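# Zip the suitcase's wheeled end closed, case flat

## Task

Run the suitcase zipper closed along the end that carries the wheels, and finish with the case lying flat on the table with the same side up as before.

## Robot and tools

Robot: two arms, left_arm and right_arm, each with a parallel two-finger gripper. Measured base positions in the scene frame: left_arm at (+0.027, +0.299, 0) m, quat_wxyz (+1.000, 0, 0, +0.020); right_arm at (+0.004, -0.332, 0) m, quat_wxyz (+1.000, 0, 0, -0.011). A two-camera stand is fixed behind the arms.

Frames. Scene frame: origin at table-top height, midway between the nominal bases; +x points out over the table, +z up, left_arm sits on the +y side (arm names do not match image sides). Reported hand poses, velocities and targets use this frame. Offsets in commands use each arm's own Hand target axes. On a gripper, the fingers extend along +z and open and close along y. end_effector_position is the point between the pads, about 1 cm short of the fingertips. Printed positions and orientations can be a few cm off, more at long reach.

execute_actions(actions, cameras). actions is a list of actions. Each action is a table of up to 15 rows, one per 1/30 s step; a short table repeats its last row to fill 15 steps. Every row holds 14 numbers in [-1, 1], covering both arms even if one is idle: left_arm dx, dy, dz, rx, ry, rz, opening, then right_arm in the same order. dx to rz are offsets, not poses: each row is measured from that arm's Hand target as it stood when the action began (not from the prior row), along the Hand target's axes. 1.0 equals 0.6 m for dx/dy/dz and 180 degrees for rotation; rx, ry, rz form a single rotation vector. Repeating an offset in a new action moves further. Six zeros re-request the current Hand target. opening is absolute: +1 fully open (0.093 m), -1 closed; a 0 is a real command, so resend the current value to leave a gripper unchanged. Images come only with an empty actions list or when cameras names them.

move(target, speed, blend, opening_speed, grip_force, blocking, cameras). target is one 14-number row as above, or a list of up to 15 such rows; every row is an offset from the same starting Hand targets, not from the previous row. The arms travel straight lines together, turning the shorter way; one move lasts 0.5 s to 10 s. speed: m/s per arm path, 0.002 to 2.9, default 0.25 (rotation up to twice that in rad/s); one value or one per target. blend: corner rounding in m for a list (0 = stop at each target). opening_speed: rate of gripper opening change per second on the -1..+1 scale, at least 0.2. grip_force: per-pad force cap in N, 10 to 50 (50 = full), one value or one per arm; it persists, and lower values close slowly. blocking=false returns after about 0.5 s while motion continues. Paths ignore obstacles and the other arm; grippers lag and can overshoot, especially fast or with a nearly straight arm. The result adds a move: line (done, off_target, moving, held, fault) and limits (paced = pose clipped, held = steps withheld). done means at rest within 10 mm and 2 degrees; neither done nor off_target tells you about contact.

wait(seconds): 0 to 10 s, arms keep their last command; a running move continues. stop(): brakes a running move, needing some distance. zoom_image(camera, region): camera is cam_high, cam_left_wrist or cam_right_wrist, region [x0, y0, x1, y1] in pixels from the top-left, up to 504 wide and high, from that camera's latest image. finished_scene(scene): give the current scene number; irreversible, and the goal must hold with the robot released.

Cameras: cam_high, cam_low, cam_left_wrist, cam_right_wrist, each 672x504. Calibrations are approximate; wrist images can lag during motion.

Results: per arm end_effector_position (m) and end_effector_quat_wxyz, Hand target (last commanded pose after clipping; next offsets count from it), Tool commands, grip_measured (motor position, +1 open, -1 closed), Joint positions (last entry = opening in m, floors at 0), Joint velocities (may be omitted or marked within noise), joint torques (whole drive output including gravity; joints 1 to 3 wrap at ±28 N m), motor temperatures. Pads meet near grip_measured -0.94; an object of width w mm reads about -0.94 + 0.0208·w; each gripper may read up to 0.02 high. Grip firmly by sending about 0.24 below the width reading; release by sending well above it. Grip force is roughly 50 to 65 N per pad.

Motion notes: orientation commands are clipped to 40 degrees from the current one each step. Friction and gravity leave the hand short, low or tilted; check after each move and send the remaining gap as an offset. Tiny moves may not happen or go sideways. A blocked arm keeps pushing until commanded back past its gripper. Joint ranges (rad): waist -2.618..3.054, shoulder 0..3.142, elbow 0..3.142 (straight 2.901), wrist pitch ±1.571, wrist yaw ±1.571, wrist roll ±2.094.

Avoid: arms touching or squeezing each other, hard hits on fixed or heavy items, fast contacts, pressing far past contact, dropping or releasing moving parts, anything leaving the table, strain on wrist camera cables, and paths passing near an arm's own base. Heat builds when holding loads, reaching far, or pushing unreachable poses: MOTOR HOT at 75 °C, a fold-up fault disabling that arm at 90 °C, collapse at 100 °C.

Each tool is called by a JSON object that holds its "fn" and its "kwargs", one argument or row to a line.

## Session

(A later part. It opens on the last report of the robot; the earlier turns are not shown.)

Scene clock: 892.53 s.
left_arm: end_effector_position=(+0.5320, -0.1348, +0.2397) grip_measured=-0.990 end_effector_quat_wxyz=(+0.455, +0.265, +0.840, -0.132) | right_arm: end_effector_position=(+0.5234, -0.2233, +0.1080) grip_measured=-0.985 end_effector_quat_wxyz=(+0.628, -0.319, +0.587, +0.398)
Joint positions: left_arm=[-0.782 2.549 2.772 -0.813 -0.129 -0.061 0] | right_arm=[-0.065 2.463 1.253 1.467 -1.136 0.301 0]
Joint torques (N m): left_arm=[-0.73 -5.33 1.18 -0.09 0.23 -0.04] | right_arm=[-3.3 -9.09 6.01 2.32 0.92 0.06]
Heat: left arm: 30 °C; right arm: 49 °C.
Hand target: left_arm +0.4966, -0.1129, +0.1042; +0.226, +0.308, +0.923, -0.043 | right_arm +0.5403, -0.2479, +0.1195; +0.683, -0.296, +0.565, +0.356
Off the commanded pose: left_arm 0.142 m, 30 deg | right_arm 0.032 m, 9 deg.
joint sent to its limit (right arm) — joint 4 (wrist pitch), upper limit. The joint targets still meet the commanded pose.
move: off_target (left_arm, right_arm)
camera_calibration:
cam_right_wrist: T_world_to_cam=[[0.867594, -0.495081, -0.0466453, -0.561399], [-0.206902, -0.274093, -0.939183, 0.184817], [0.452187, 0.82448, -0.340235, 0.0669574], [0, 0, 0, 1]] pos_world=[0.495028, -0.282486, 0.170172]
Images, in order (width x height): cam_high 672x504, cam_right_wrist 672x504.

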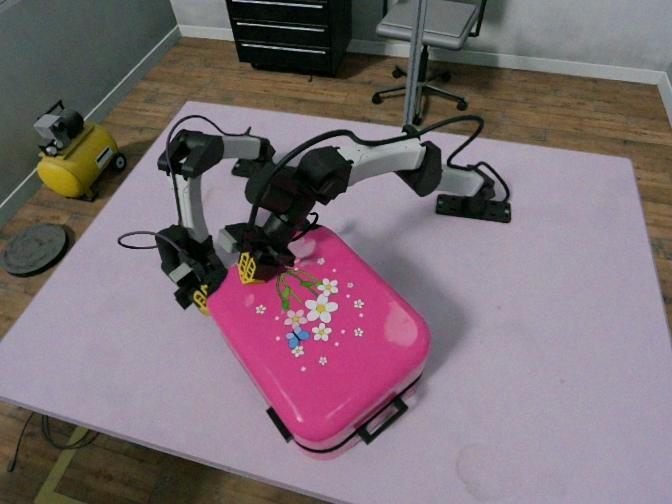

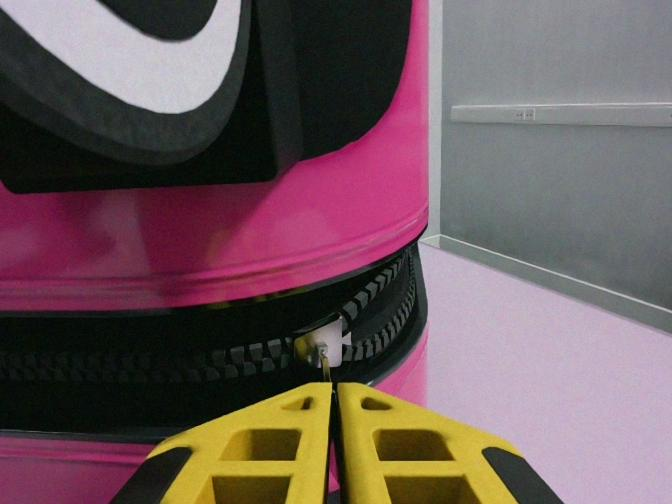

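{"fn": "move", "kwargs": {
  "target": [0.045,0,0.09,0,0,0,-1,0,0,0,0,0,0,-1],
  "speed": 0.1
}}

{"fn": "move", "kwargs": {
  "target": [0,0,0,0,0,0,-1,0.015,-0.045,0.08,-0.08,0,0,-1],
  "speed": 0.05,
  "cameras": ["cam_right_wrist","cam_high"]
}}

Scene clock: 906.90 s.
left_arm: end_effector_position=(+0.5370, -0.1390, +0.2352) grip_measured=-0.990 end_effector_quat_wxyz=(+0.463, +0.263, +0.836, -0.135) | right_arm: end_effector_position=(+0.5287, -0.2279, +0.1081) grip_measured=-0.985 end_effector_quat_wxyz=(+0.630, -0.301, +0.594, +0.400)
Joint positions: left_arm=[-0.782 2.549 2.735 -0.756 -0.129 -0.061 0] | right_arm=[-0.069 2.47 1.262 1.467 -1.113 0.33 0]
Joint torques (N m): left_arm=[-0.34 -0.96 -1.06 -0.31 0.25 -0.11] | right_arm=[-2.76 -9.47 5.78 2.34 0.68 -0.19]
Heat: left arm: 31 °C; right arm: 49 °C.
Hand target: left_arm +0.4986, -0.1098, +0.0439; +0.226, +0.308, +0.923, -0.043 | right_arm +0.5403, -0.2480, +0.1194; +0.683, -0.296, +0.565, +0.357
Off the commanded pose: left_arm 0.197 m, 31 deg | right_arm 0.026 m, 9 deg.
joint sent to its limit (right arm) — joint 4 (wrist pitch), upper limit. The joint targets still meet the commanded pose.
move: off_target (left_arm, right_arm)

Scene clock: 910.03 s.
left_arm: end_effector_position=(+0.5688, -0.1447, +0.2363) grip_measured=-0.990 end_effector_quat_wxyz=(+0.524, +0.235, +0.805, -0.151) | right_arm: end_effector_position=(+0.5838, -0.2281, +0.1096) grip_measured=-0.985 end_effector_quat_wxyz=(+0.617, -0.383, +0.533, +0.434)
Joint positions: left_arm=[-0.761 2.547 2.603 -0.478 -0.143 -0.061 0] | right_arm=[-0.081 2.789 1.875 1.464 -1.3 0.524 0]
Joint torques (N m): left_arm=[-1.59 -4.37 -0.25 -1.07 0.41 0.09] | right_arm=[1.13 -12.31 7.5 1.46 0.74 0.06]
Heat: left arm: 31 °C; right arm: 48 °C.
Hand target: left_arm +0.4986, -0.1098, +0.0439; +0.226, +0.308, +0.923, -0.043 | right_arm +0.5904, -0.2234, +0.1197; +0.641, -0.379, +0.516, +0.424
Off the commanded pose: left_arm 0.208 m, 40 deg | right_arm 0.013 m, 3 deg.
move: off_target (left_arm, right_arm)
camera_calibration:
cam_right_wrist: T_world_to_cam=[[0.937619, -0.346449, 0.0290486, -0.631385], [-0.0809445, -0.298794, -0.950879, 0.119634], [0.33811, 0.889211, -0.308198, 0.122035], [0, 0, 0, 1]] pos_world=[0.560421, -0.291511, 0.169709]
Images, in order (width x height): cam_high 672x504, cam_right_wrist 672x504.

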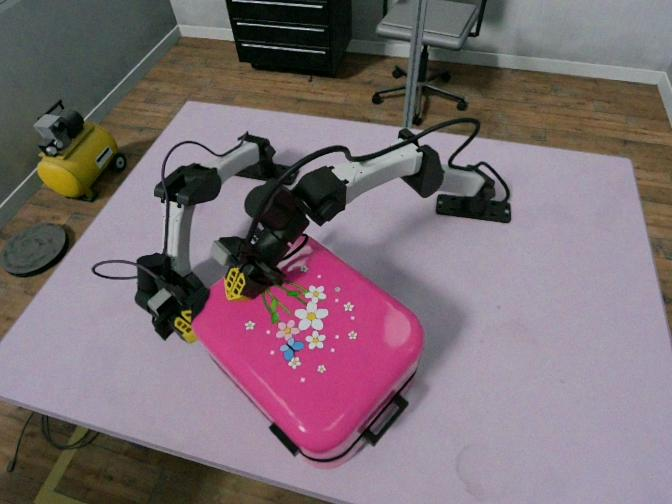

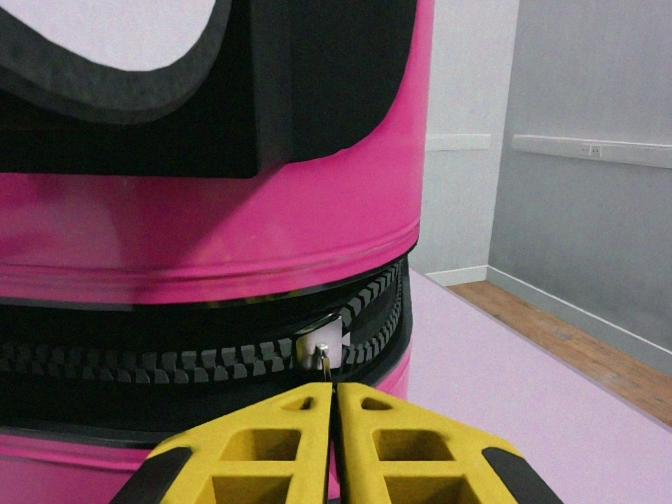

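{"fn": "zoom_image", "kwargs": {
  "camera": "cam_right_wrist",
  "region": [260, 230, 440, 400]
}}

Scaled by 2.800 from the camera's 672x504 image, which has a finer 960x720 frame.

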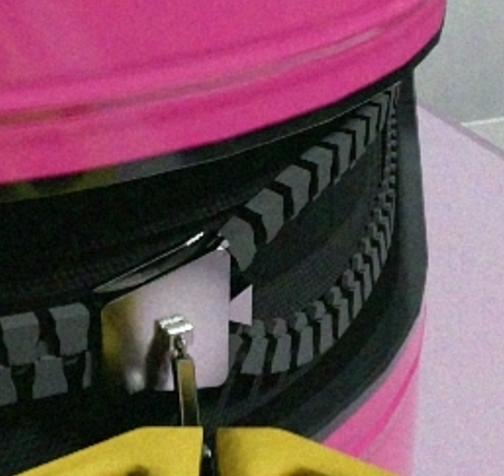

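{"fn": "move", "kwargs": {
  "target": [
    [-0.237,0.032,-0.477,0,0,0,-1,0,0.02,0,0,0,0,-1],
    [0.138,0.152,-0.617,0,0,0,-1,0,0.02,0,0,0,0,0],
    [0.138,0.152,-0.617,0,0,0,-1,0,0.02,-0.2,0,0,0,0]
  ],
  "speed": 0.2,
  "cameras": ["cam_right_wrist","cam_high"]
}}

Scene clock: 940.43 s.
left_arm: end_effector_position=(+0.3642, +0.0796, +0.3522) grip_measured=-0.990 end_effector_quat_wxyz=(+0.300, +0.296, +0.905, -0.059) | right_arm: end_effector_position=(+0.5444, -0.3354, +0.0698) grip_measured=-0.003 end_effector_quat_wxyz=(+0.585, -0.345, +0.600, +0.422)
Joint positions: left_arm=[-0.638 1.816 2.369 -1.504 -0.051 0.05 0] | right_arm=[-0.3 2.713 1.631 1.465 -1.461 0.485 0.045]
Joint torques (N m): left_arm=[-0.13 -7.79 4 1.07 0.19 0.11] | right_arm=[0.62 -16.88 3.26 2.05 0.11 -0.14]
Motor temperatures (°C): left_arm=[20 33 27 28 19 19 20] | right_arm=[19 40 31 44 18 19 21]
Heat: left arm: 33 °C; right arm: 44 °C.
Hand target: left_arm +0.3486, +0.0900, +0.3434; +0.226, +0.308, +0.923, -0.043 | right_arm +0.5384, -0.3298, +0.0973; +0.640, -0.379, +0.516, +0.425
Off the commanded pose: left_arm 0.021 m, 9 deg | right_arm 0.029 m, 12 deg.
elbow stopped short (left arm): the move would have taken joint 3 (elbow) straighter than the controller allows.
joint sent to its limit (left arm) — joint 4 (wrist pitch), lower limit. The joint targets are off in orientation, not in position.
joint sent to its limit (right arm) — joint 4 (wrist pitch), upper limit. The joint targets are off in orientation, not in position.
move: off_target (left_arm, right_arm); target 2's new opening was sent with right_arm's hand 0.016 m and 4 deg from that target
camera_calibration:
cam_right_wrist: T_world_to_cam=[[0.903427, -0.420802, -0.0821328, -0.62904], [-0.238032, -0.332951, -0.912406, 0.117931], [0.356596, 0.843842, -0.400961, 0.199612], [0, 0, 0, 1]] pos_world=[0.525182, -0.393878, 0.135973]
Images, in order (width x height): cam_high 672x504, cam_right_wrist 672x504.

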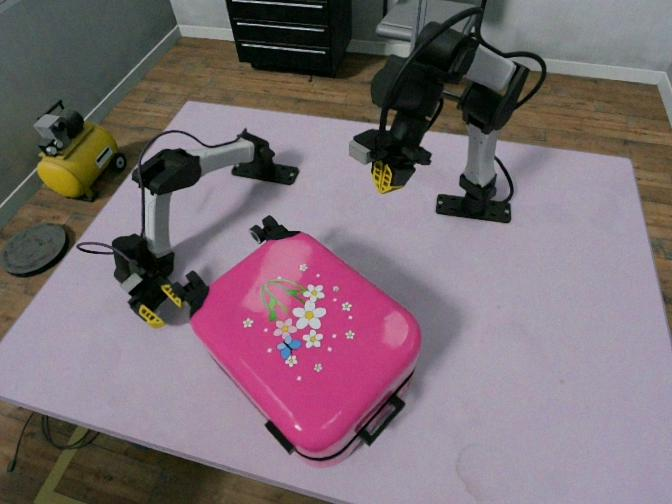

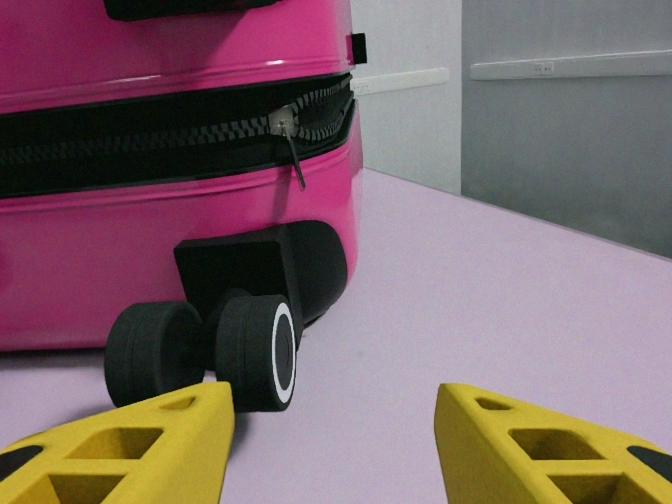

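{"fn": "move", "kwargs": {
  "target": [0,0,0,0,0,0,-1,-0.155,0.045,-0.02,0,0.06,0,1],
  "speed": 0.2,
  "cameras": ["cam_right_wrist"]
}}

Scene clock: 950.87 s.
left_arm: end_effector_position=(+0.3642, +0.0796, +0.3522) grip_measured=-0.990 end_effector_quat_wxyz=(+0.300, +0.296, +0.905, -0.059) | right_arm: end_effector_position=(+0.5043, -0.3464, +0.1657) grip_measured=+1.000 end_effector_quat_wxyz=(+0.583, -0.397, +0.585, +0.401)
Joint positions: left_arm=[-0.638 1.816 2.369 -1.504 -0.051 0.05 0] | right_arm=[-0.351 2.393 1.453 1.431 -1.571 0.498 0.093]
Joint torques (N m): left_arm=[0.09 -7.8 3.96 1.06 0.17 0.12] | right_arm=[-0.17 -15.73 4.18 1.1 0.19 0]
Heat: left arm: 33 °C; right arm: 45 °C.
Hand target: left_arm +0.3486, +0.0900, +0.3434; +0.226, +0.308, +0.923, -0.043 | right_arm +0.4991, -0.3456, +0.1852; +0.589, -0.417, +0.574, +0.387
Off the commanded pose: left_arm 0.021 m, 9 deg | right_arm 0.020 m, 3 deg.
joint sent to its limit (left arm) — joint 4 (wrist pitch), lower limit. The joint targets are off in orientation, not in position.
joint sent to its limit (right arm) — joint 5 (wrist yaw), lower limit. The joint targets still meet the commanded pose.
move: off_target (left_arm, right_arm)
camera_calibration:
cam_right_wrist: T_world_to_cam=[[0.925812, -0.377671, 0.0153984, -0.602097], [-0.152845, -0.411316, -0.898586, 0.119885], [0.345704, 0.829568, -0.438526, 0.268447], [0, 0, 0, 1]] pos_world=[0.482949, -0.400779, 0.23472]
Images, in order (width x height): cam_right_wrist 672x504.

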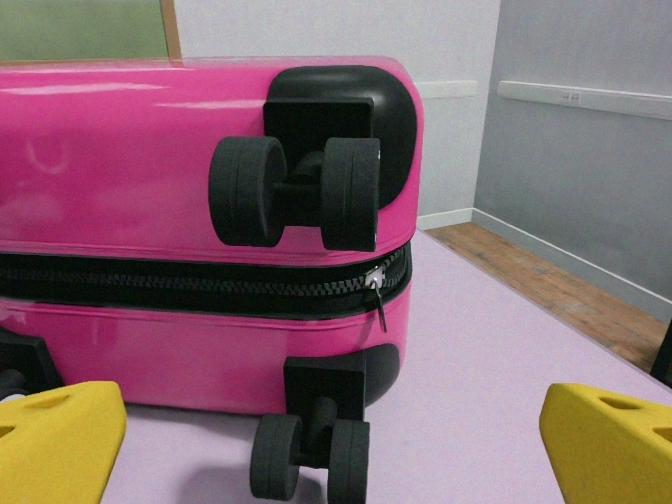

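{"fn": "move", "kwargs": {
  "target": [
    [0,0,0,0,0,0,-1,-0.025,0.017,0.154,0,0,0,1],
    [0,0,0,0,0,0,-1,-0.025,0.017,0.154,0,0,0,-0.15]
  ],
  "speed": 0.12,
  "cameras": ["cam_right_wrist","cam_high"]
}}

Scene clock: 963.40 s.
left_arm: end_effector_position=(+0.3642, +0.0796, +0.3522) grip_measured=-0.990 end_effector_quat_wxyz=(+0.300, +0.296, +0.905, -0.059) | right_arm: end_effector_position=(+0.5251, -0.2564, +0.1685) grip_measured=-0.075 end_effector_quat_wxyz=(+0.572, -0.397, +0.592, +0.405)
Joint positions: left_arm=[-0.638 1.816 2.369 -1.504 -0.051 0.05 0] | right_arm=[-0.154 2.25 1.416 0.744 -1.382 -0.062 0.042]
Joint torques (N m): left_arm=[-0.16 -8.06 3.77 1.04 0.15 0.11] | right_arm=[-0.02 -16.95 5.71 1.42 -0.11 -0.11]
Heat: left arm: 33 °C; right arm: 42 °C.
Hand target: left_arm +0.3486, +0.0900, +0.3434; +0.226, +0.308, +0.923, -0.043 | right_arm +0.5216, -0.2552, +0.1991; +0.589, -0.417, +0.574, +0.387
Off the commanded pose: left_arm 0.021 m, 9 deg | right_arm 0.031 m, 4 deg.
joint sent to its limit (left arm) — joint 4 (wrist pitch), lower limit. The joint targets are off in orientation, not in position.
move: off_target (left_arm, right_arm); target 2's new opening was sent with right_arm's hand 0.030 m and 5 deg from that target
camera_calibration:
cam_right_wrist: T_world_to_cam=[[0.929048, -0.369937, -0.00415289, -0.583745], [-0.171263, -0.420101, -0.89117, 0.168659], [0.327932, 0.828651, -0.45365, 0.199458], [0, 0, 0, 1]] pos_world=[0.505803, -0.310376, 0.238364]
Images, in order (width x height): cam_high 672x504, cam_right_wrist 672x504.

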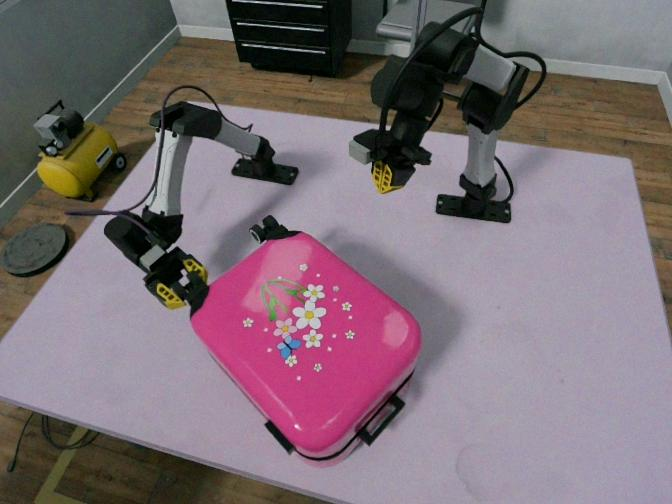

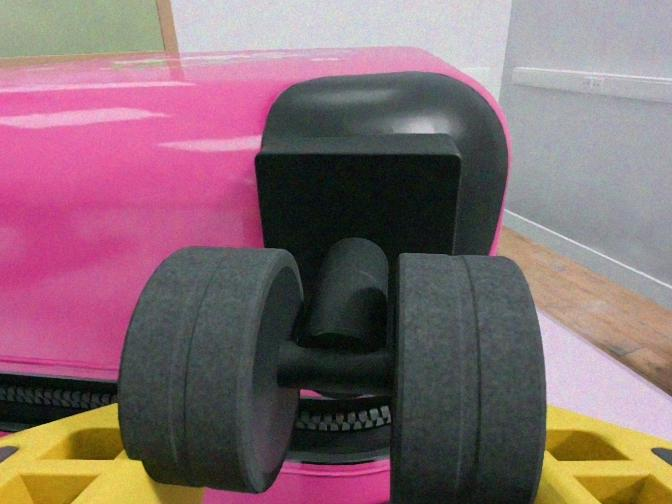

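{"fn": "move", "kwargs": {
  "target": [
    [0,0,0,0,0,0,-1,0,0.15,-0.04,0.15,0,0,-0.15],
    [0,0,0,0,0,0,-1,0,0.29,-0.05,0.3,0,0,-0.15]
  ],
  "speed": 0.08,
  "blend": [0.03,0],
  "cameras": ["cam_right_wrist","cam_high"]
}}

Scene clock: 976.77 s.
left_arm: end_effector_position=(+0.3642, +0.0796, +0.3522) grip_measured=-0.990 end_effector_quat_wxyz=(+0.300, +0.296, +0.905, -0.059) | right_arm: end_effector_position=(+0.3414, -0.2003, +0.1674) grip_measured=-0.066 end_effector_quat_wxyz=(+0.672, -0.133, +0.714, +0.144)
Joint positions: left_arm=[-0.638 1.816 2.369 -1.504 -0.051 0.05 0] | right_arm=[0.372 1.311 0.229 1.027 -0.045 0.024 0.042]
Joint torques (N m): left_arm=[0.02 -7.72 3.82 1.01 0.19 0.1] | right_arm=[-0.75 -6.04 5.04 2.43 1.17 -0.52]
Motor temperatures (°C): left_arm=[20 33 27 27 19 19 20] | right_arm=[19 46 30 44 18 19 21]
Heat: left arm: 33 °C; right arm: 46 °C.
Hand target: left_arm +0.3486, +0.0900, +0.3434; +0.226, +0.308, +0.923, -0.043 | right_arm +0.3484, -0.2219, +0.1911; +0.714, -0.104, +0.687, +0.084
Off the commanded pose: left_arm 0.021 m, 9 deg | right_arm 0.033 m, 9 deg.
joint sent to its limit (left arm) — joint 4 (wrist pitch), lower limit. The joint targets are off in orientation, not in position.
move: off_target (left_arm, right_arm)
camera_calibration:
cam_right_wrist: T_world_to_cam=[[0.37051, -0.928819, -0.00412115, -0.313661], [-0.453651, -0.177088, -0.873407, 0.301908], [0.810508, 0.325476, -0.486973, -0.0472927], [0, 0, 0, 1]] pos_world=[0.291507, -0.222477, 0.239366]
Images, in order (width x height): cam_high 672x504, cam_right_wrist 672x504.

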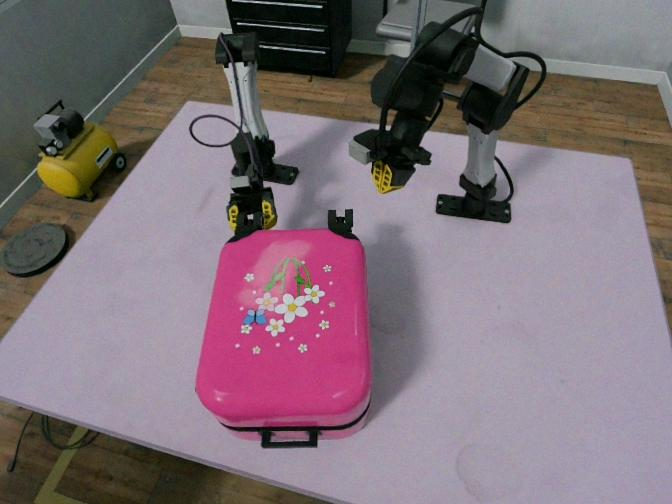

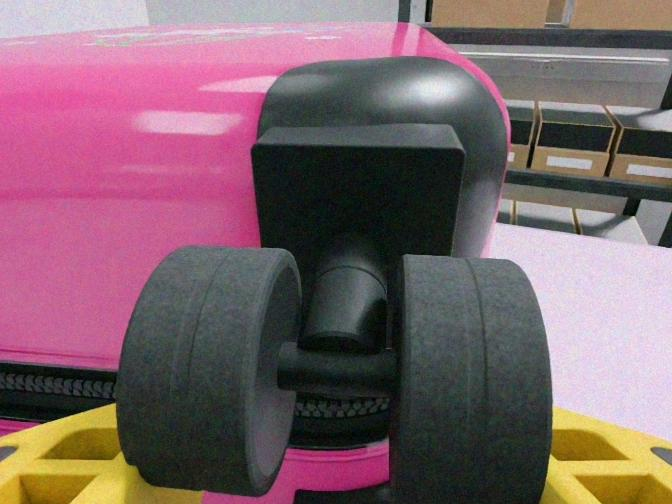

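{"fn": "move", "kwargs": {
  "target": [0,0,0,0,0,0,-1,0,0.21,0.07,0.14,0,0,-0.15],
  "speed": 0.08,
  "cameras": ["cam_right_wrist","cam_high"]
}}

Scene clock: 992.00 s.
left_arm: end_effector_position=(+0.3642, +0.0796, +0.3522) grip_measured=-0.990 end_effector_quat_wxyz=(+0.300, +0.296, +0.905, -0.059) | right_arm: end_effector_position=(+0.3506, -0.0808, +0.1672) grip_measured=-0.066 end_effector_quat_wxyz=(+0.703, +0.041, +0.710, -0.017)
Joint positions: left_arm=[-0.638 1.816 2.369 -1.504 -0.051 0.05 0] | right_arm=[0.998 1.833 0.694 1.114 1.059 0.055 0.042]
Joint torques (N m): left_arm=[-0.1 -7.77 3.96 1.04 0.15 0.1] | right_arm=[-0.64 -7.62 7.98 1.91 0.81 -1.12]
Motor temperatures (°C): left_arm=[20 33 27 26 19 19 20] | right_arm=[19 38 30 46 19 19 21]
Heat: left arm: 33 °C; right arm: 46 °C.
Hand target: left_arm +0.3486, +0.0900, +0.3434; +0.226, +0.308, +0.923, -0.043 | right_arm +0.3557, -0.0894, +0.1884; +0.720, +0.054, +0.689, -0.068
Off the commanded pose: left_arm 0.021 m, 9 deg | right_arm 0.023 m, 7 deg.
joint sent to its limit (left arm) — joint 4 (wrist pitch), lower limit. The joint targets are off in orientation, not in position.
move: off_target (left_arm, right_arm)
camera_calibration:
cam_right_wrist: T_world_to_cam=[[-0.0975503, -0.995158, -0.0120476, -0.046001], [-0.446465, 0.0545772, -0.893135, 0.346557], [0.889468, -0.0817468, -0.449627, -0.16057], [0, 0, 0, 1]] pos_world=[0.29306, -0.0778184, 0.236771]
Images, in order (width x height): cam_high 672x504, cam_right_wrist 672x504.

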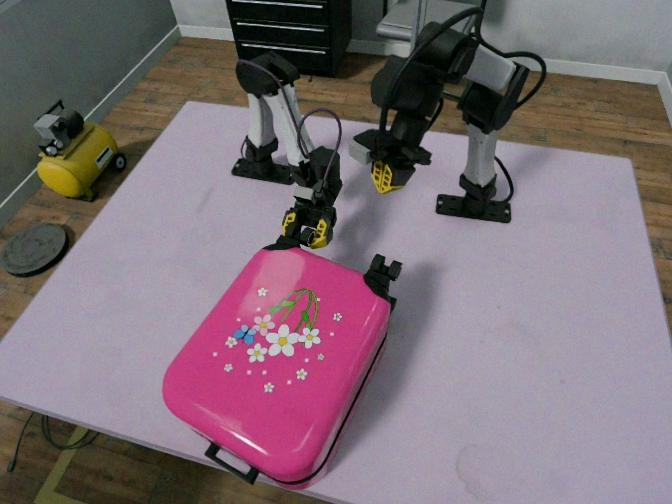

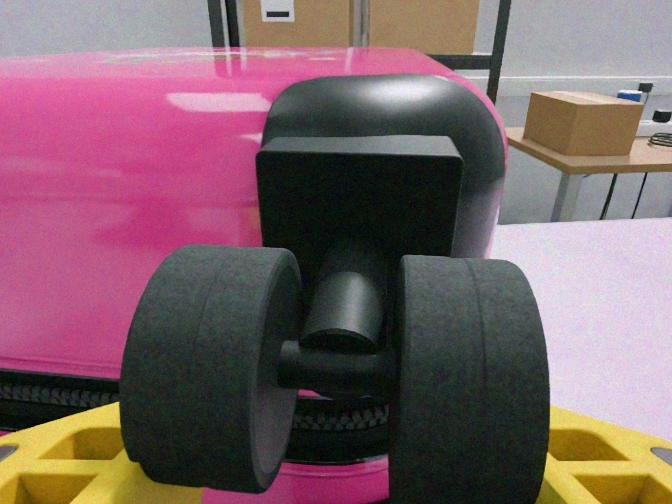

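{"fn": "move", "kwargs": {
  "target": [
    [0,0,0,0,0,0,-1,0,0.014,0,0,0,0,1],
    [0,0,0,0,0,0,-1,0,0.014,-0.18,0,0,0,1],
    [0,0,0,0,0,0,1,-0.083,-0.457,-0.12,-0.33,0,0,0.2]
  ],
  "speed": 0.2,
  "blend": [0,0.03,0]
}}

Scene clock: 1006.33 s.
left_arm: end_effector_position=(+0.3642, +0.0796, +0.3522) grip_measured=+1.000 end_effector_quat_wxyz=(+0.300, +0.296, +0.905, -0.059) | right_arm: end_effector_position=(+0.2366, -0.3434, +0.2241) grip_measured=+0.203 end_effector_quat_wxyz=(+0.658, -0.232, +0.668, +0.257)
Joint positions: left_arm=[-0.638 1.816 2.369 -1.504 -0.051 0.05 0.093] | right_arm=[-0.836 0.851 0.336 0.253 -1.565 -0.224 0.055]
Joint torques (N m): left_arm=[-0.23 -7.83 3.97 1.04 0.2 0.11] | right_arm=[-0.73 -1.58 8.61 1.47 -0.31 -0.17]
Heat: left arm: 34 °C; right arm: 45 °C.
Hand target: left_arm +0.3486, +0.0900, +0.3434; +0.226, +0.308, +0.923, -0.043 | right_arm +0.2356, -0.3460, +0.2390; +0.652, -0.309, +0.632, +0.282
Off the commanded pose: left_arm 0.021 m, 9 deg | right_arm 0.015 m, 10 deg.
joint sent to its limit (left arm) — joint 4 (wrist pitch), lower limit. The joint targets are off in orientation, not in position.
joint sent to its limit (right arm) — joint 5 (wrist yaw), lower limit. The joint targets are off in orientation, not in position.
move: off_target (left_arm, right_arm); target 3's new opening was sent with right_arm's hand 0.015 m and 10 deg from that target

{"fn": "move", "kwargs": {
  "target": [
    [0.089,-0.294,0.054,-0.139,-0.34,-0.109,1,0,0,0,0,0,0,0.2],
    [0.077,-0.351,0.224,-0.139,-0.34,-0.109,1,0,0,0,0,0,0,0.2]
  ],
  "speed": 0.25,
  "blend": [0.03,0],
  "cameras": ["cam_left_wrist","cam_high"]
}}

Scene clock: 1021.03 s.
left_arm: end_effector_position=(+0.2425, -0.0847, +0.2024) grip_measured=+1.000 end_effector_quat_wxyz=(+0.707, +0.028, +0.705, -0.044) | right_arm: end_effector_position=(+0.2366, -0.3434, +0.2241) grip_measured=+0.203 end_effector_quat_wxyz=(+0.658, -0.232, +0.668, +0.257)
Joint positions: left_arm=[-1.482 1.892 0.947 0.964 -1.34 -0.005 0.093] | right_arm=[-0.836 0.851 0.336 0.253 -1.565 -0.224 0.055]
Joint torques (N m): left_arm=[-0.05 -5.75 4.57 2.06 0.19 -0.02] | right_arm=[-0.69 -1.58 8.61 1.5 -0.3 -0.18]
Motor temperatures (°C): left_arm=[20 34 27 26 19 19 20] | right_arm=[19 31 33 43 18 19 21]
Heat: left arm: 34 °C; right arm: 43 °C.
Hand target: left_arm +0.2448, -0.0838, +0.1901; +0.707, +0.037, +0.706, -0.037 | right_arm +0.2356, -0.3460, +0.2390; +0.652, -0.309, +0.632, +0.282
Off the commanded pose: left_arm 0.013 m, 1 deg | right_arm 0.015 m, 10 deg.
joint sent to its limit (right arm) — joint 5 (wrist yaw), lower limit. The joint targets are off in orientation, not in position.
move: off_target (left_arm, right_arm)
camera_calibration:
cam_left_wrist: T_world_to_cam=[[-0.0946014, -0.99549, 0.00710197, -0.0617606], [-0.420808, 0.0335221, -0.90653, 0.327029], [0.902203, -0.0887476, -0.422082, -0.0533582], [0, 0, 0, 1]] pos_world=[0.179914, -0.0771801, 0.274379]
Images, in order (width x height): cam_high 672x504, cam_left_wrist 672x504.

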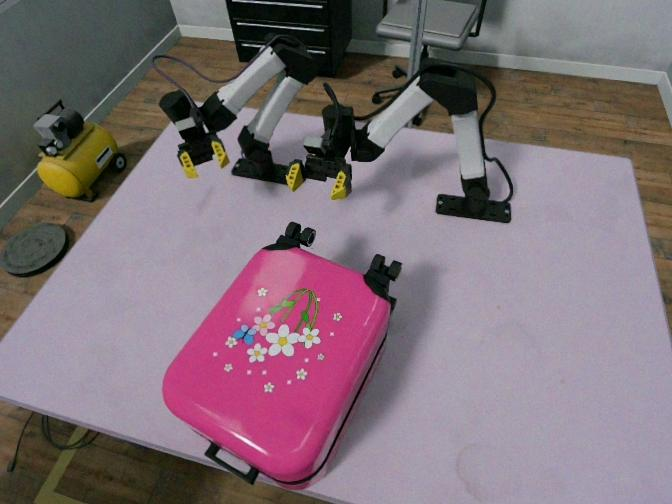

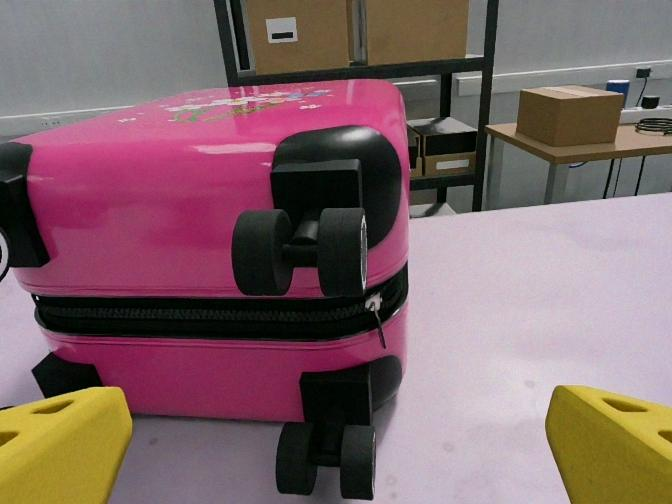

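{"fn": "move", "kwargs": {
  "target": [
    [0.033,0.023,0.172,0,0,0,1,0,0,0,0,0,0,0.2],
    [0.033,0.023,0.172,0,0,0,-0.15,0,0,0,0,0,0,0.2]
  ],
  "speed": 0.12,
  "cameras": ["cam_left_wrist"]
}}

Scene clock: 1029.20 s.
left_arm: end_effector_position=(+0.3453, -0.0748, +0.1664) grip_measured=-0.148 end_effector_quat_wxyz=(+0.702, +0.045, +0.710, -0.026) | right_arm: end_effector_position=(+0.2366, -0.3434, +0.2241) grip_measured=+0.203 end_effector_quat_wxyz=(+0.658, -0.232, +0.668, +0.257)
Joint positions: left_arm=[-1.212 2.027 0.993 1.007 -1.071 0.003 0.038] | right_arm=[-0.836 0.851 0.336 0.253 -1.565 -0.224 0.055]
Joint torques (N m): left_arm=[-0.28 -6.99 8.42 2.3 0.09 -0.03] | right_arm=[-0.72 -1.58 8.64 1.47 -0.32 -0.16]
Heat: left arm: 34 °C; right arm: 43 °C.
Hand target: left_arm +0.3488, -0.0809, +0.1705; +0.707, +0.037, +0.706, -0.037 | right_arm +0.2356, -0.3460, +0.2390; +0.652, -0.309, +0.632, +0.282
Off the commanded pose: left_arm 0.008 m, 2 deg | right_arm 0.015 m, 10 deg.
joint sent to its limit (right arm) — joint 5 (wrist yaw), lower limit. The joint targets are off in orientation, not in position.
move: off_target (right_arm)
camera_calibration:
cam_left_wrist: T_world_to_cam=[[-0.0937523, -0.994665, -0.0430407, -0.0337914], [-0.431742, 0.0795725, -0.89848, 0.343122], [0.897112, -0.0656521, -0.436899, -0.154448], [0, 0, 0, 1]] pos_world=[0.28353, -0.0710541, 0.239356]
Images, in order (width x height): cam_left_wrist 672x504.

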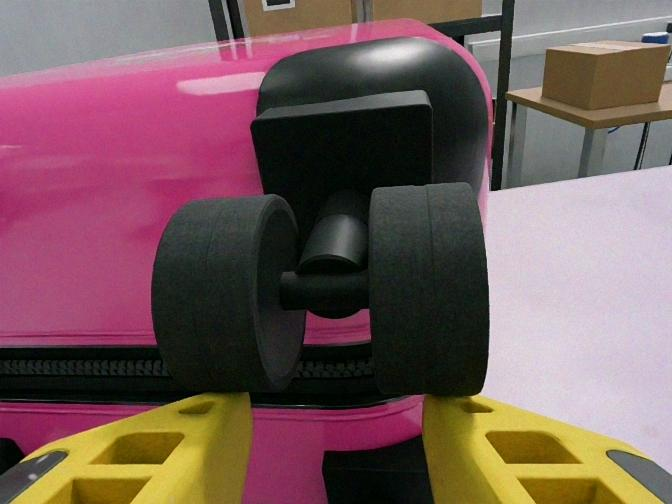

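{"fn": "move", "kwargs": {
  "target": [
    [0,0,0,0,0,0,0.3,0,0,0,0,0,0,0.2],
    [-0.042,0,0.005,0,0,0,0.3,0,0,0,0,0,0,0.2],
    [-0.042,0,0.005,0,0,0,-0.4,0,0,0,0,0,0,0.2]
  ],
  "speed": 0.1,
  "cameras": ["cam_left_wrist"]
}}

Scene clock: 1035.90 s.
left_arm: end_effector_position=(+0.3488, -0.0753, +0.1675) grip_measured=-0.398 end_effector_quat_wxyz=(+0.696, +0.056, +0.716, -0.008) | right_arm: end_effector_position=(+0.2366, -0.3434, +0.2241) grip_measured=+0.203 end_effector_quat_wxyz=(+0.658, -0.232, +0.668, +0.257)
Joint positions: left_arm=[-1.206 2.017 1.017 0.932 -1.075 0.007 0.026] | right_arm=[-0.836 0.851 0.336 0.253 -1.565 -0.224 0.055]
Joint torques (N m): left_arm=[-0.21 -11.78 9.05 2.15 0.18 -0.04] | right_arm=[-0.61 -1.57 8.59 1.49 -0.32 -0.16]
Heat: left arm: 35 °C; right arm: 43 °C.
Hand target: left_arm +0.3518, -0.0811, +0.1956; +0.707, +0.037, +0.706, -0.037 | right_arm +0.2356, -0.3460, +0.2390; +0.652, -0.309, +0.632, +0.282
Off the commanded pose: left_arm 0.029 m, 4 deg | right_arm 0.015 m, 10 deg.
joint sent to its limit (right arm) — joint 5 (wrist yaw), lower limit. The joint targets are off in orientation, not in position.
move: off_target (left_arm, right_arm); target 3's new opening was sent with left_arm's hand 0.028 m and 4 deg from that target
camera_calibration:
cam_left_wrist: T_world_to_cam=[[-0.0849837, -0.992934, -0.0828185, -0.0301947], [-0.446503, 0.112258, -0.887712, 0.351545], [0.890737, -0.0384624, -0.452889, -0.150259], [0, 0, 0, 1]] pos_world=[0.288241, -0.0752242, 0.241519]
Images, in order (width x height): cam_left_wrist 672x504.

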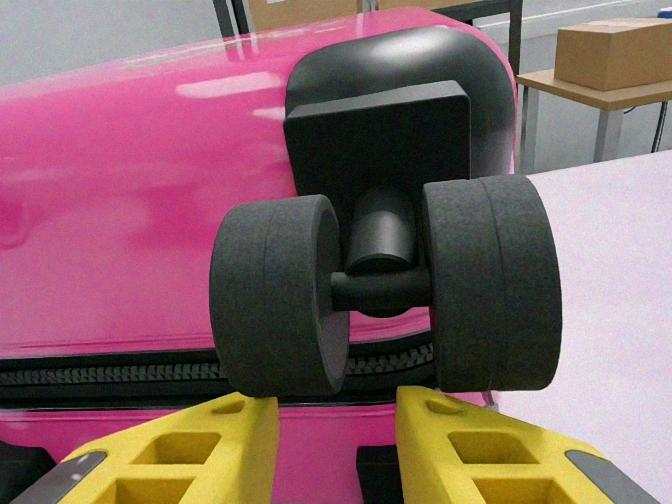

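{"fn": "move", "kwargs": {
  "target": [
    [0.06,0,0,0,0,0,-0.4,0,0,0,0,0,0,0.2],
    [0.06,0,-0.17,0,0,0,1,0,0,0,0,0,0,0.2],
    [-0.02,-0.015,-0.17,0,0,0,1,0,0,0,0,0,0,0.2],
    [-0.02,-0.015,0,0,0,0,1,0,0,0,0,0,0,0.2]
  ],
  "speed": 0.15,
  "cameras": ["cam_left_wrist"]
}}

Scene clock: 1052.00 s.
left_arm: end_effector_position=(+0.3478, -0.0818, +0.2098) grip_measured=+1.000 end_effector_quat_wxyz=(+0.708, +0.038, +0.704, -0.028) | right_arm: end_effector_position=(+0.2366, -0.3434, +0.2241) grip_measured=+0.203 end_effector_quat_wxyz=(+0.658, -0.232, +0.668, +0.257)
Joint positions: left_arm=[-1.215 1.955 1.077 0.887 -1.082 0.022 0.093] | right_arm=[-0.836 0.851 0.336 0.253 -1.565 -0.224 0.055]
Joint torques (N m): left_arm=[-0.5 -6.43 9.24 1.93 0.19 -0.19] | right_arm=[-0.72 -1.57 8.57 1.48 -0.32 -0.17]
Motor temperatures (°C): left_arm=[20 37 29 29 19 19 20] | right_arm=[19 26 36 42 18 19 21]
Heat: left arm: 37 °C; right arm: 42 °C.
Hand target: left_arm +0.3508, -0.0902, +0.2077; +0.707, +0.037, +0.706, -0.037 | right_arm +0.2356, -0.3460, +0.2390; +0.652, -0.309, +0.632, +0.282
Off the commanded pose: left_arm 0.009 m, 1 deg | right_arm 0.015 m, 10 deg.
joint sent to its limit (right arm) — joint 5 (wrist yaw), lower limit. The joint targets are off in orientation, not in position.
move: off_target (right_arm); target 2's new opening was sent with left_arm's hand 0.013 m and 3 deg from that target
camera_calibration:
cam_left_wrist: T_world_to_cam=[[-0.085675, -0.995886, -0.0295016, -0.0444093], [-0.417614, 0.0627791, -0.906453, 0.379165], [0.904576, -0.0653401, -0.421275, -0.143998], [0, 0, 0, 1]] pos_world=[0.284797, -0.0774391, 0.281722]
Images, in order (width x height): cam_left_wrist 672x504.

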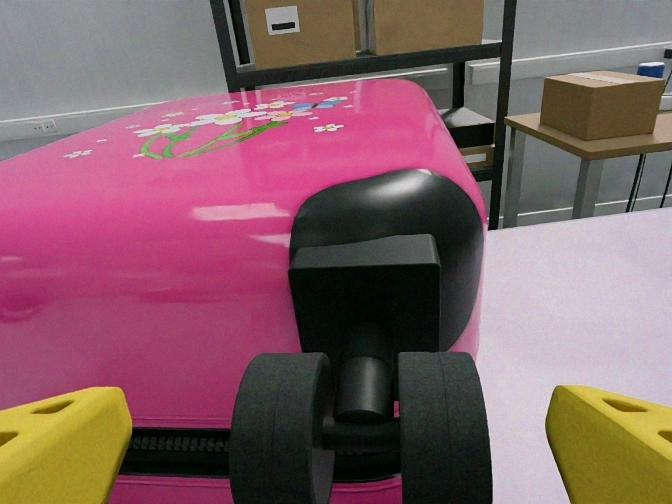

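{"fn": "move", "kwargs": {
  "target": [
    [0.04,-0.01,0,0,0,0,1,0,0,0,0,0,0,0.2],
    [0.04,-0.01,0,0,0,0,-0.15,0,0,0,0,0,0,0.2]
  ],
  "speed": 0.1,
  "cameras": ["cam_left_wrist","cam_right_wrist"]
}}

Scene clock: 1057.27 s.
left_arm: end_effector_position=(+0.3502, -0.0873, +0.1831) grip_measured=-0.041 end_effector_quat_wxyz=(+0.704, +0.043, +0.708, -0.021) | right_arm: end_effector_position=(+0.2366, -0.3434, +0.2241) grip_measured=+0.203 end_effector_quat_wxyz=(+0.658, -0.232, +0.668, +0.257)
Joint positions: left_arm=[-1.215 2.029 1.077 0.935 -1.083 0.016 0.043] | right_arm=[-0.836 0.851 0.336 0.253 -1.565 -0.224 0.055]
Joint torques (N m): left_arm=[-1.07 -6.86 8.65 2.28 0.13 -0.16] | right_arm=[-0.7 -1.59 8.59 1.5 -0.31 -0.19]
Heat: left arm: 37 °C; right arm: 42 °C.
Hand target: left_arm +0.3502, -0.0962, +0.1837; +0.707, +0.037, +0.706, -0.037 | right_arm +0.2356, -0.3460, +0.2390; +0.652, -0.309, +0.632, +0.282
Off the commanded pose: left_arm 0.009 m, 2 deg | right_arm 0.015 m, 10 deg.
joint sent to its limit (right arm) — joint 5 (wrist yaw), lower limit. The joint targets are off in orientation, not in position.
move: off_target (right_arm)
camera_calibration:
cam_left_wrist: T_world_to_cam=[[-0.0849002, -0.995309, -0.0463981, -0.0476514], [-0.427253, 0.0784337, -0.900724, 0.360034], [0.900137, -0.0566479, -0.431908, -0.153566], [0, 0, 0, 1]] pos_world=[0.288011, -0.0843659, 0.255754]
cam_right_wrist: T_world_to_cam=[[0.637963, -0.769895, -0.0162843, -0.413419], [-0.34823, -0.269567, -0.897814, 0.227323], [0.686832, 0.578443, -0.440074, 0.217545], [0, 0, 0, 1]] pos_world=[0.19349, -0.382848, 0.293097]
Images, in order (width x height): cam_left_wrist 672x504, cam_right_wrist 672x504.

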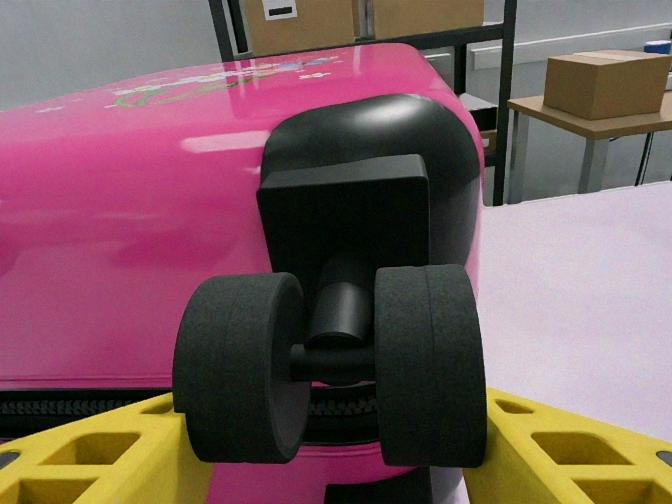

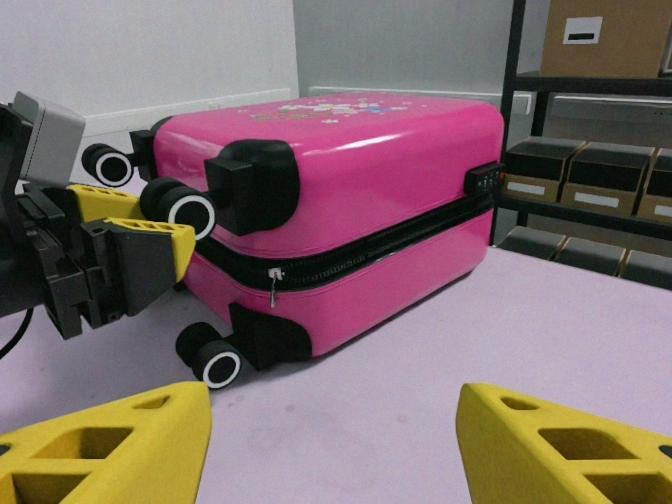

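{"fn": "move", "kwargs": {
  "target": [
    [0,0,0,0,0,0,-0.15,0.075,-0.137,0.155,-0.12,0,0,0.2],
    [0,0,0,0,0,0,-0.15,0.207,-0.1,0.29,-0.22,0,0,-0.3]
  ],
  "speed": 0.18,
  "blend": [0.03,0],
  "cameras": ["cam_right_wrist","cam_high"]
}}

Scene clock: 1076.03 s.
left_arm: end_effector_position=(+0.3502, -0.0873, +0.1831) grip_measured=-0.024 end_effector_quat_wxyz=(+0.704, +0.043, +0.708, -0.021) | right_arm: end_effector_position=(+0.3928, -0.2541, +0.1131) grip_measured=-0.297 end_effector_quat_wxyz=(+0.553, -0.432, +0.560, +0.440)
Joint positions: left_arm=[-1.215 2.029 1.077 0.935 -1.083 0.016 0.044] | right_arm=[-0.22 2.028 0.929 0.421 -1.571 -0.662 0.031]
Joint torques (N m): left_arm=[-0.99 -6.97 8.47 2.23 0.13 -0.17] | right_arm=[0.1 -8.14 6.54 1.35 -0.47 -0.18]
Heat: left arm: 35 °C; right arm: 41 °C.
Hand target: left_arm +0.3502, -0.0962, +0.1837; +0.707, +0.037, +0.706, -0.037 | right_arm +0.3993, -0.2554, +0.1195; +0.509, -0.512, +0.499, +0.480
Off the commanded pose: left_arm 0.009 m, 2 deg | right_arm 0.009 m, 13 deg.
joint sent to its limit (right arm) — joint 5 (wrist yaw), lower limit. The joint targets are off in orientation, not in position.
move: off_target (right_arm); target 2's new opening was sent with right_arm's hand 0.009 m and 14 deg from that target
camera_calibration:
cam_right_wrist: T_world_to_cam=[[0.967112, -0.25429, 0.00551568, -0.446922], [-0.106762, -0.425526, -0.898626, 0.0717672], [0.230859, 0.868484, -0.43868, 0.262279], [0, 0, 0, 1]] pos_world=[0.379337, -0.310894, 0.182014]
Images, in order (width x height): cam_high 672x504, cam_right_wrist 672x504.

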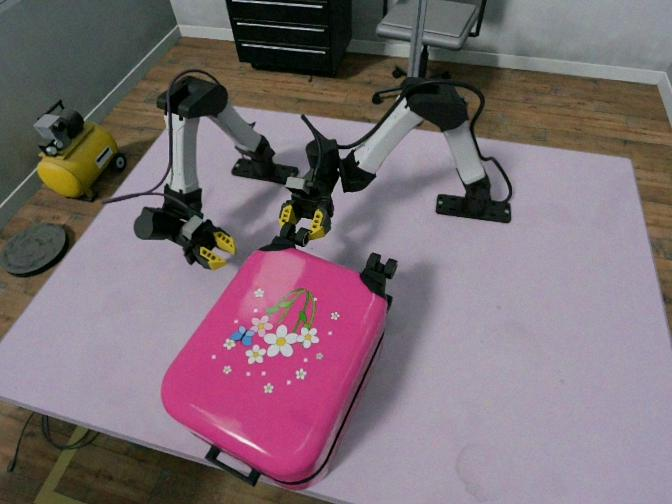

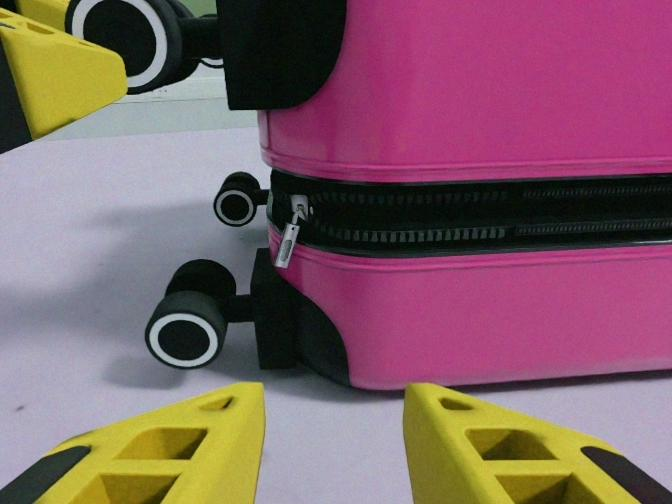

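{"fn": "move", "kwargs": {
  "target": [0,0,0,0,0,0,-0.15,0.008,-0.017,0.15,0,0,0,-0.3],
  "speed": 0.1,
  "cameras": ["cam_right_wrist"]
}}

Scene clock: 1087.93 s.
left_arm: end_effector_position=(+0.3502, -0.0873, +0.1831) grip_measured=-0.024 end_effector_quat_wxyz=(+0.704, +0.043, +0.708, -0.021) | right_arm: end_effector_position=(+0.4043, -0.1661, +0.1103) grip_measured=-0.297 end_effector_quat_wxyz=(+0.508, -0.502, +0.503, +0.487)
Joint positions: left_arm=[-1.215 2.029 1.077 0.935 -1.083 0.016 0.044] | right_arm=[0.015 2.135 1.098 0.399 -1.553 -0.658 0.031]
Joint torques (N m): left_arm=[-0.83 -7.02 8.61 2.27 0.16 -0.16] | right_arm=[0.05 -8.75 6.76 1.19 -0.35 -0.06]
Heat: left arm: 35 °C; right arm: 40 °C.
Hand target: left_arm +0.3502, -0.0962, +0.1837; +0.707, +0.037, +0.706, -0.037 | right_arm +0.4112, -0.1657, +0.1131; +0.509, -0.512, +0.499, +0.480
Off the commanded pose: left_arm 0.009 m, 2 deg | right_arm 0.007 m, 1 deg.
move: done
camera_calibration:
cam_right_wrist: T_world_to_cam=[[0.998453, -0.0364516, 0.0419798, -0.416202], [0.0211717, -0.448896, -0.893333, 0.0517211], [0.051408, 0.89284, -0.44743, 0.259555], [0, 0, 0, 1]] pos_world=[0.40112, -0.223695, 0.179809]
Images, in order (width x height): cam_right_wrist 672x504.

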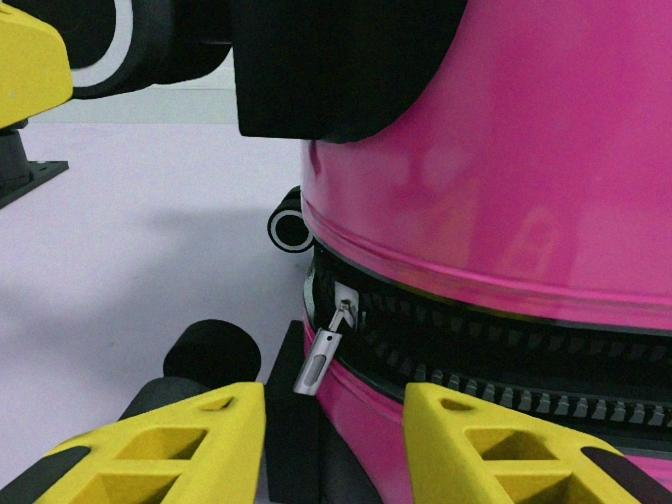

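{"fn": "move", "kwargs": {
  "target": [
    [0,0,0,0,0,0,-0.15,0.0,0.002,0.033,0,0,0,-0.4],
    [0,0,0,0,0,0,-0.15,0.0,0.002,0.033,0,0,0,-1]
  ],
  "speed": 0.1,
  "cameras": ["cam_right_wrist"]
}}

Scene clock: 1094.97 s.
left_arm: end_effector_position=(+0.3502, -0.0873, +0.1831) grip_measured=-0.024 end_effector_quat_wxyz=(+0.704, +0.043, +0.708, -0.021) | right_arm: end_effector_position=(+0.4040, -0.1482, +0.1095) grip_measured=-0.987 end_effector_quat_wxyz=(+0.495, -0.506, +0.509, +0.489)
Joint positions: left_arm=[-1.215 2.029 1.077 0.935 -1.083 0.016 0.044] | right_arm=[0.06 2.135 1.098 0.445 -1.514 -0.595 0]
Joint torques (N m): left_arm=[-0.81 -6.86 8.62 2.25 0.12 -0.15] | right_arm=[0.35 -8.72 6.32 1.54 -0.33 0.03]
Heat: left arm: 34 °C; right arm: 39 °C.
Hand target: left_arm +0.3502, -0.0962, +0.1837; +0.707, +0.037, +0.706, -0.037 | right_arm +0.4103, -0.1459, +0.1127; +0.509, -0.512, +0.499, +0.480
Off the commanded pose: left_arm 0.009 m, 2 deg | right_arm 0.007 m, 2 deg.
move: done; target 2's new opening was sent with right_arm's hand 0.012 m and 3 deg from that target
camera_calibration:
cam_right_wrist: T_world_to_cam=[[0.999393, -0.0238995, 0.0253531, -0.411781], [0.0112589, -0.467101, -0.884132, 0.0593464], [0.0329728, 0.883881, -0.466548, 0.251492], [0, 0, 0, 1]] pos_world=[0.40257, -0.20441, 0.180243]
Images, in order (width x height): cam_right_wrist 672x504.

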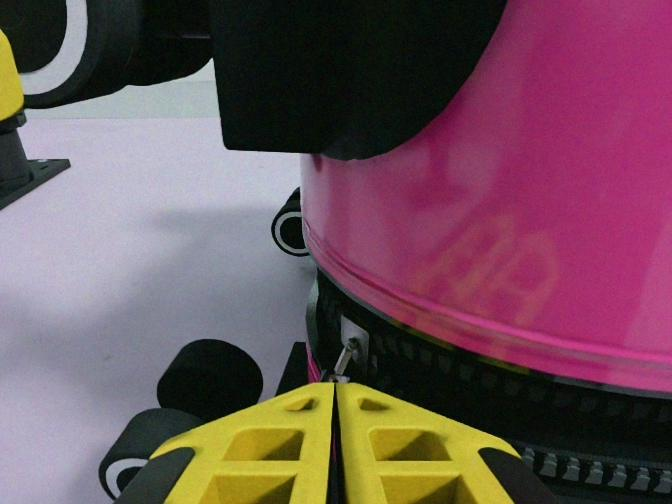

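{"fn": "move", "kwargs": {
  "target": [0,0,0,0,0,0,-0.15,-0.015,-0.09,-0.03,0,0,0,-1],
  "speed": 0.05,
  "cameras": ["cam_right_wrist","cam_high"]
}}

Scene clock: 1100.20 s.
left_arm: end_effector_position=(+0.3505, -0.0871, +0.1831) grip_measured=-0.024 end_effector_quat_wxyz=(+0.704, +0.043, +0.708, -0.021) | right_arm: end_effector_position=(+0.4554, -0.1625, +0.1205) grip_measured=-0.987 end_effector_quat_wxyz=(+0.505, -0.503, +0.502, +0.490)
Joint positions: left_arm=[-1.214 2.029 1.077 0.935 -1.083 0.016 0.044] | right_arm=[0.023 2.261 1.357 0.337 -1.553 -0.582 0]
Joint torques (N m): left_arm=[-0.95 -6.93 8.62 2.24 0.12 -0.1] | right_arm=[-0.49 -10.22 7.5 1.2 -0.32 -0.03]
Heat: left arm: 34 °C; right arm: 39 °C.
Hand target: left_arm +0.3503, -0.0961, +0.1837; +0.707, +0.037, +0.706, -0.037 | right_arm +0.4636, -0.1645, +0.1244; +0.509, -0.512, +0.499, +0.480
Off the commanded pose: left_arm 0.009 m, 2 deg | right_arm 0.009 m, 2 deg.
move: done
camera_calibration:
cam_right_wrist: T_world_to_cam=[[0.998911, -0.0284823, 0.0369628, -0.465798], [0.0203155, -0.447661, -0.893973, 0.0620454], [0.0420092, 0.89375, -0.446594, 0.262709], [0, 0, 0, 1]] pos_world=[0.452994, -0.220288, 0.190009]
Images, in order (width x height): cam_high 672x504, cam_right_wrist 672x504.

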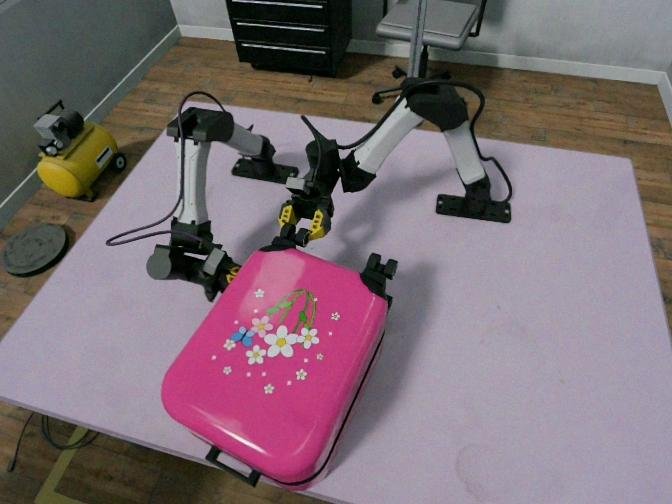

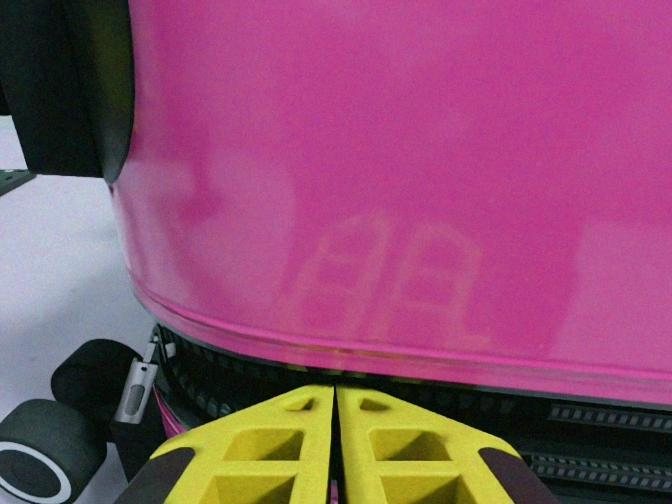

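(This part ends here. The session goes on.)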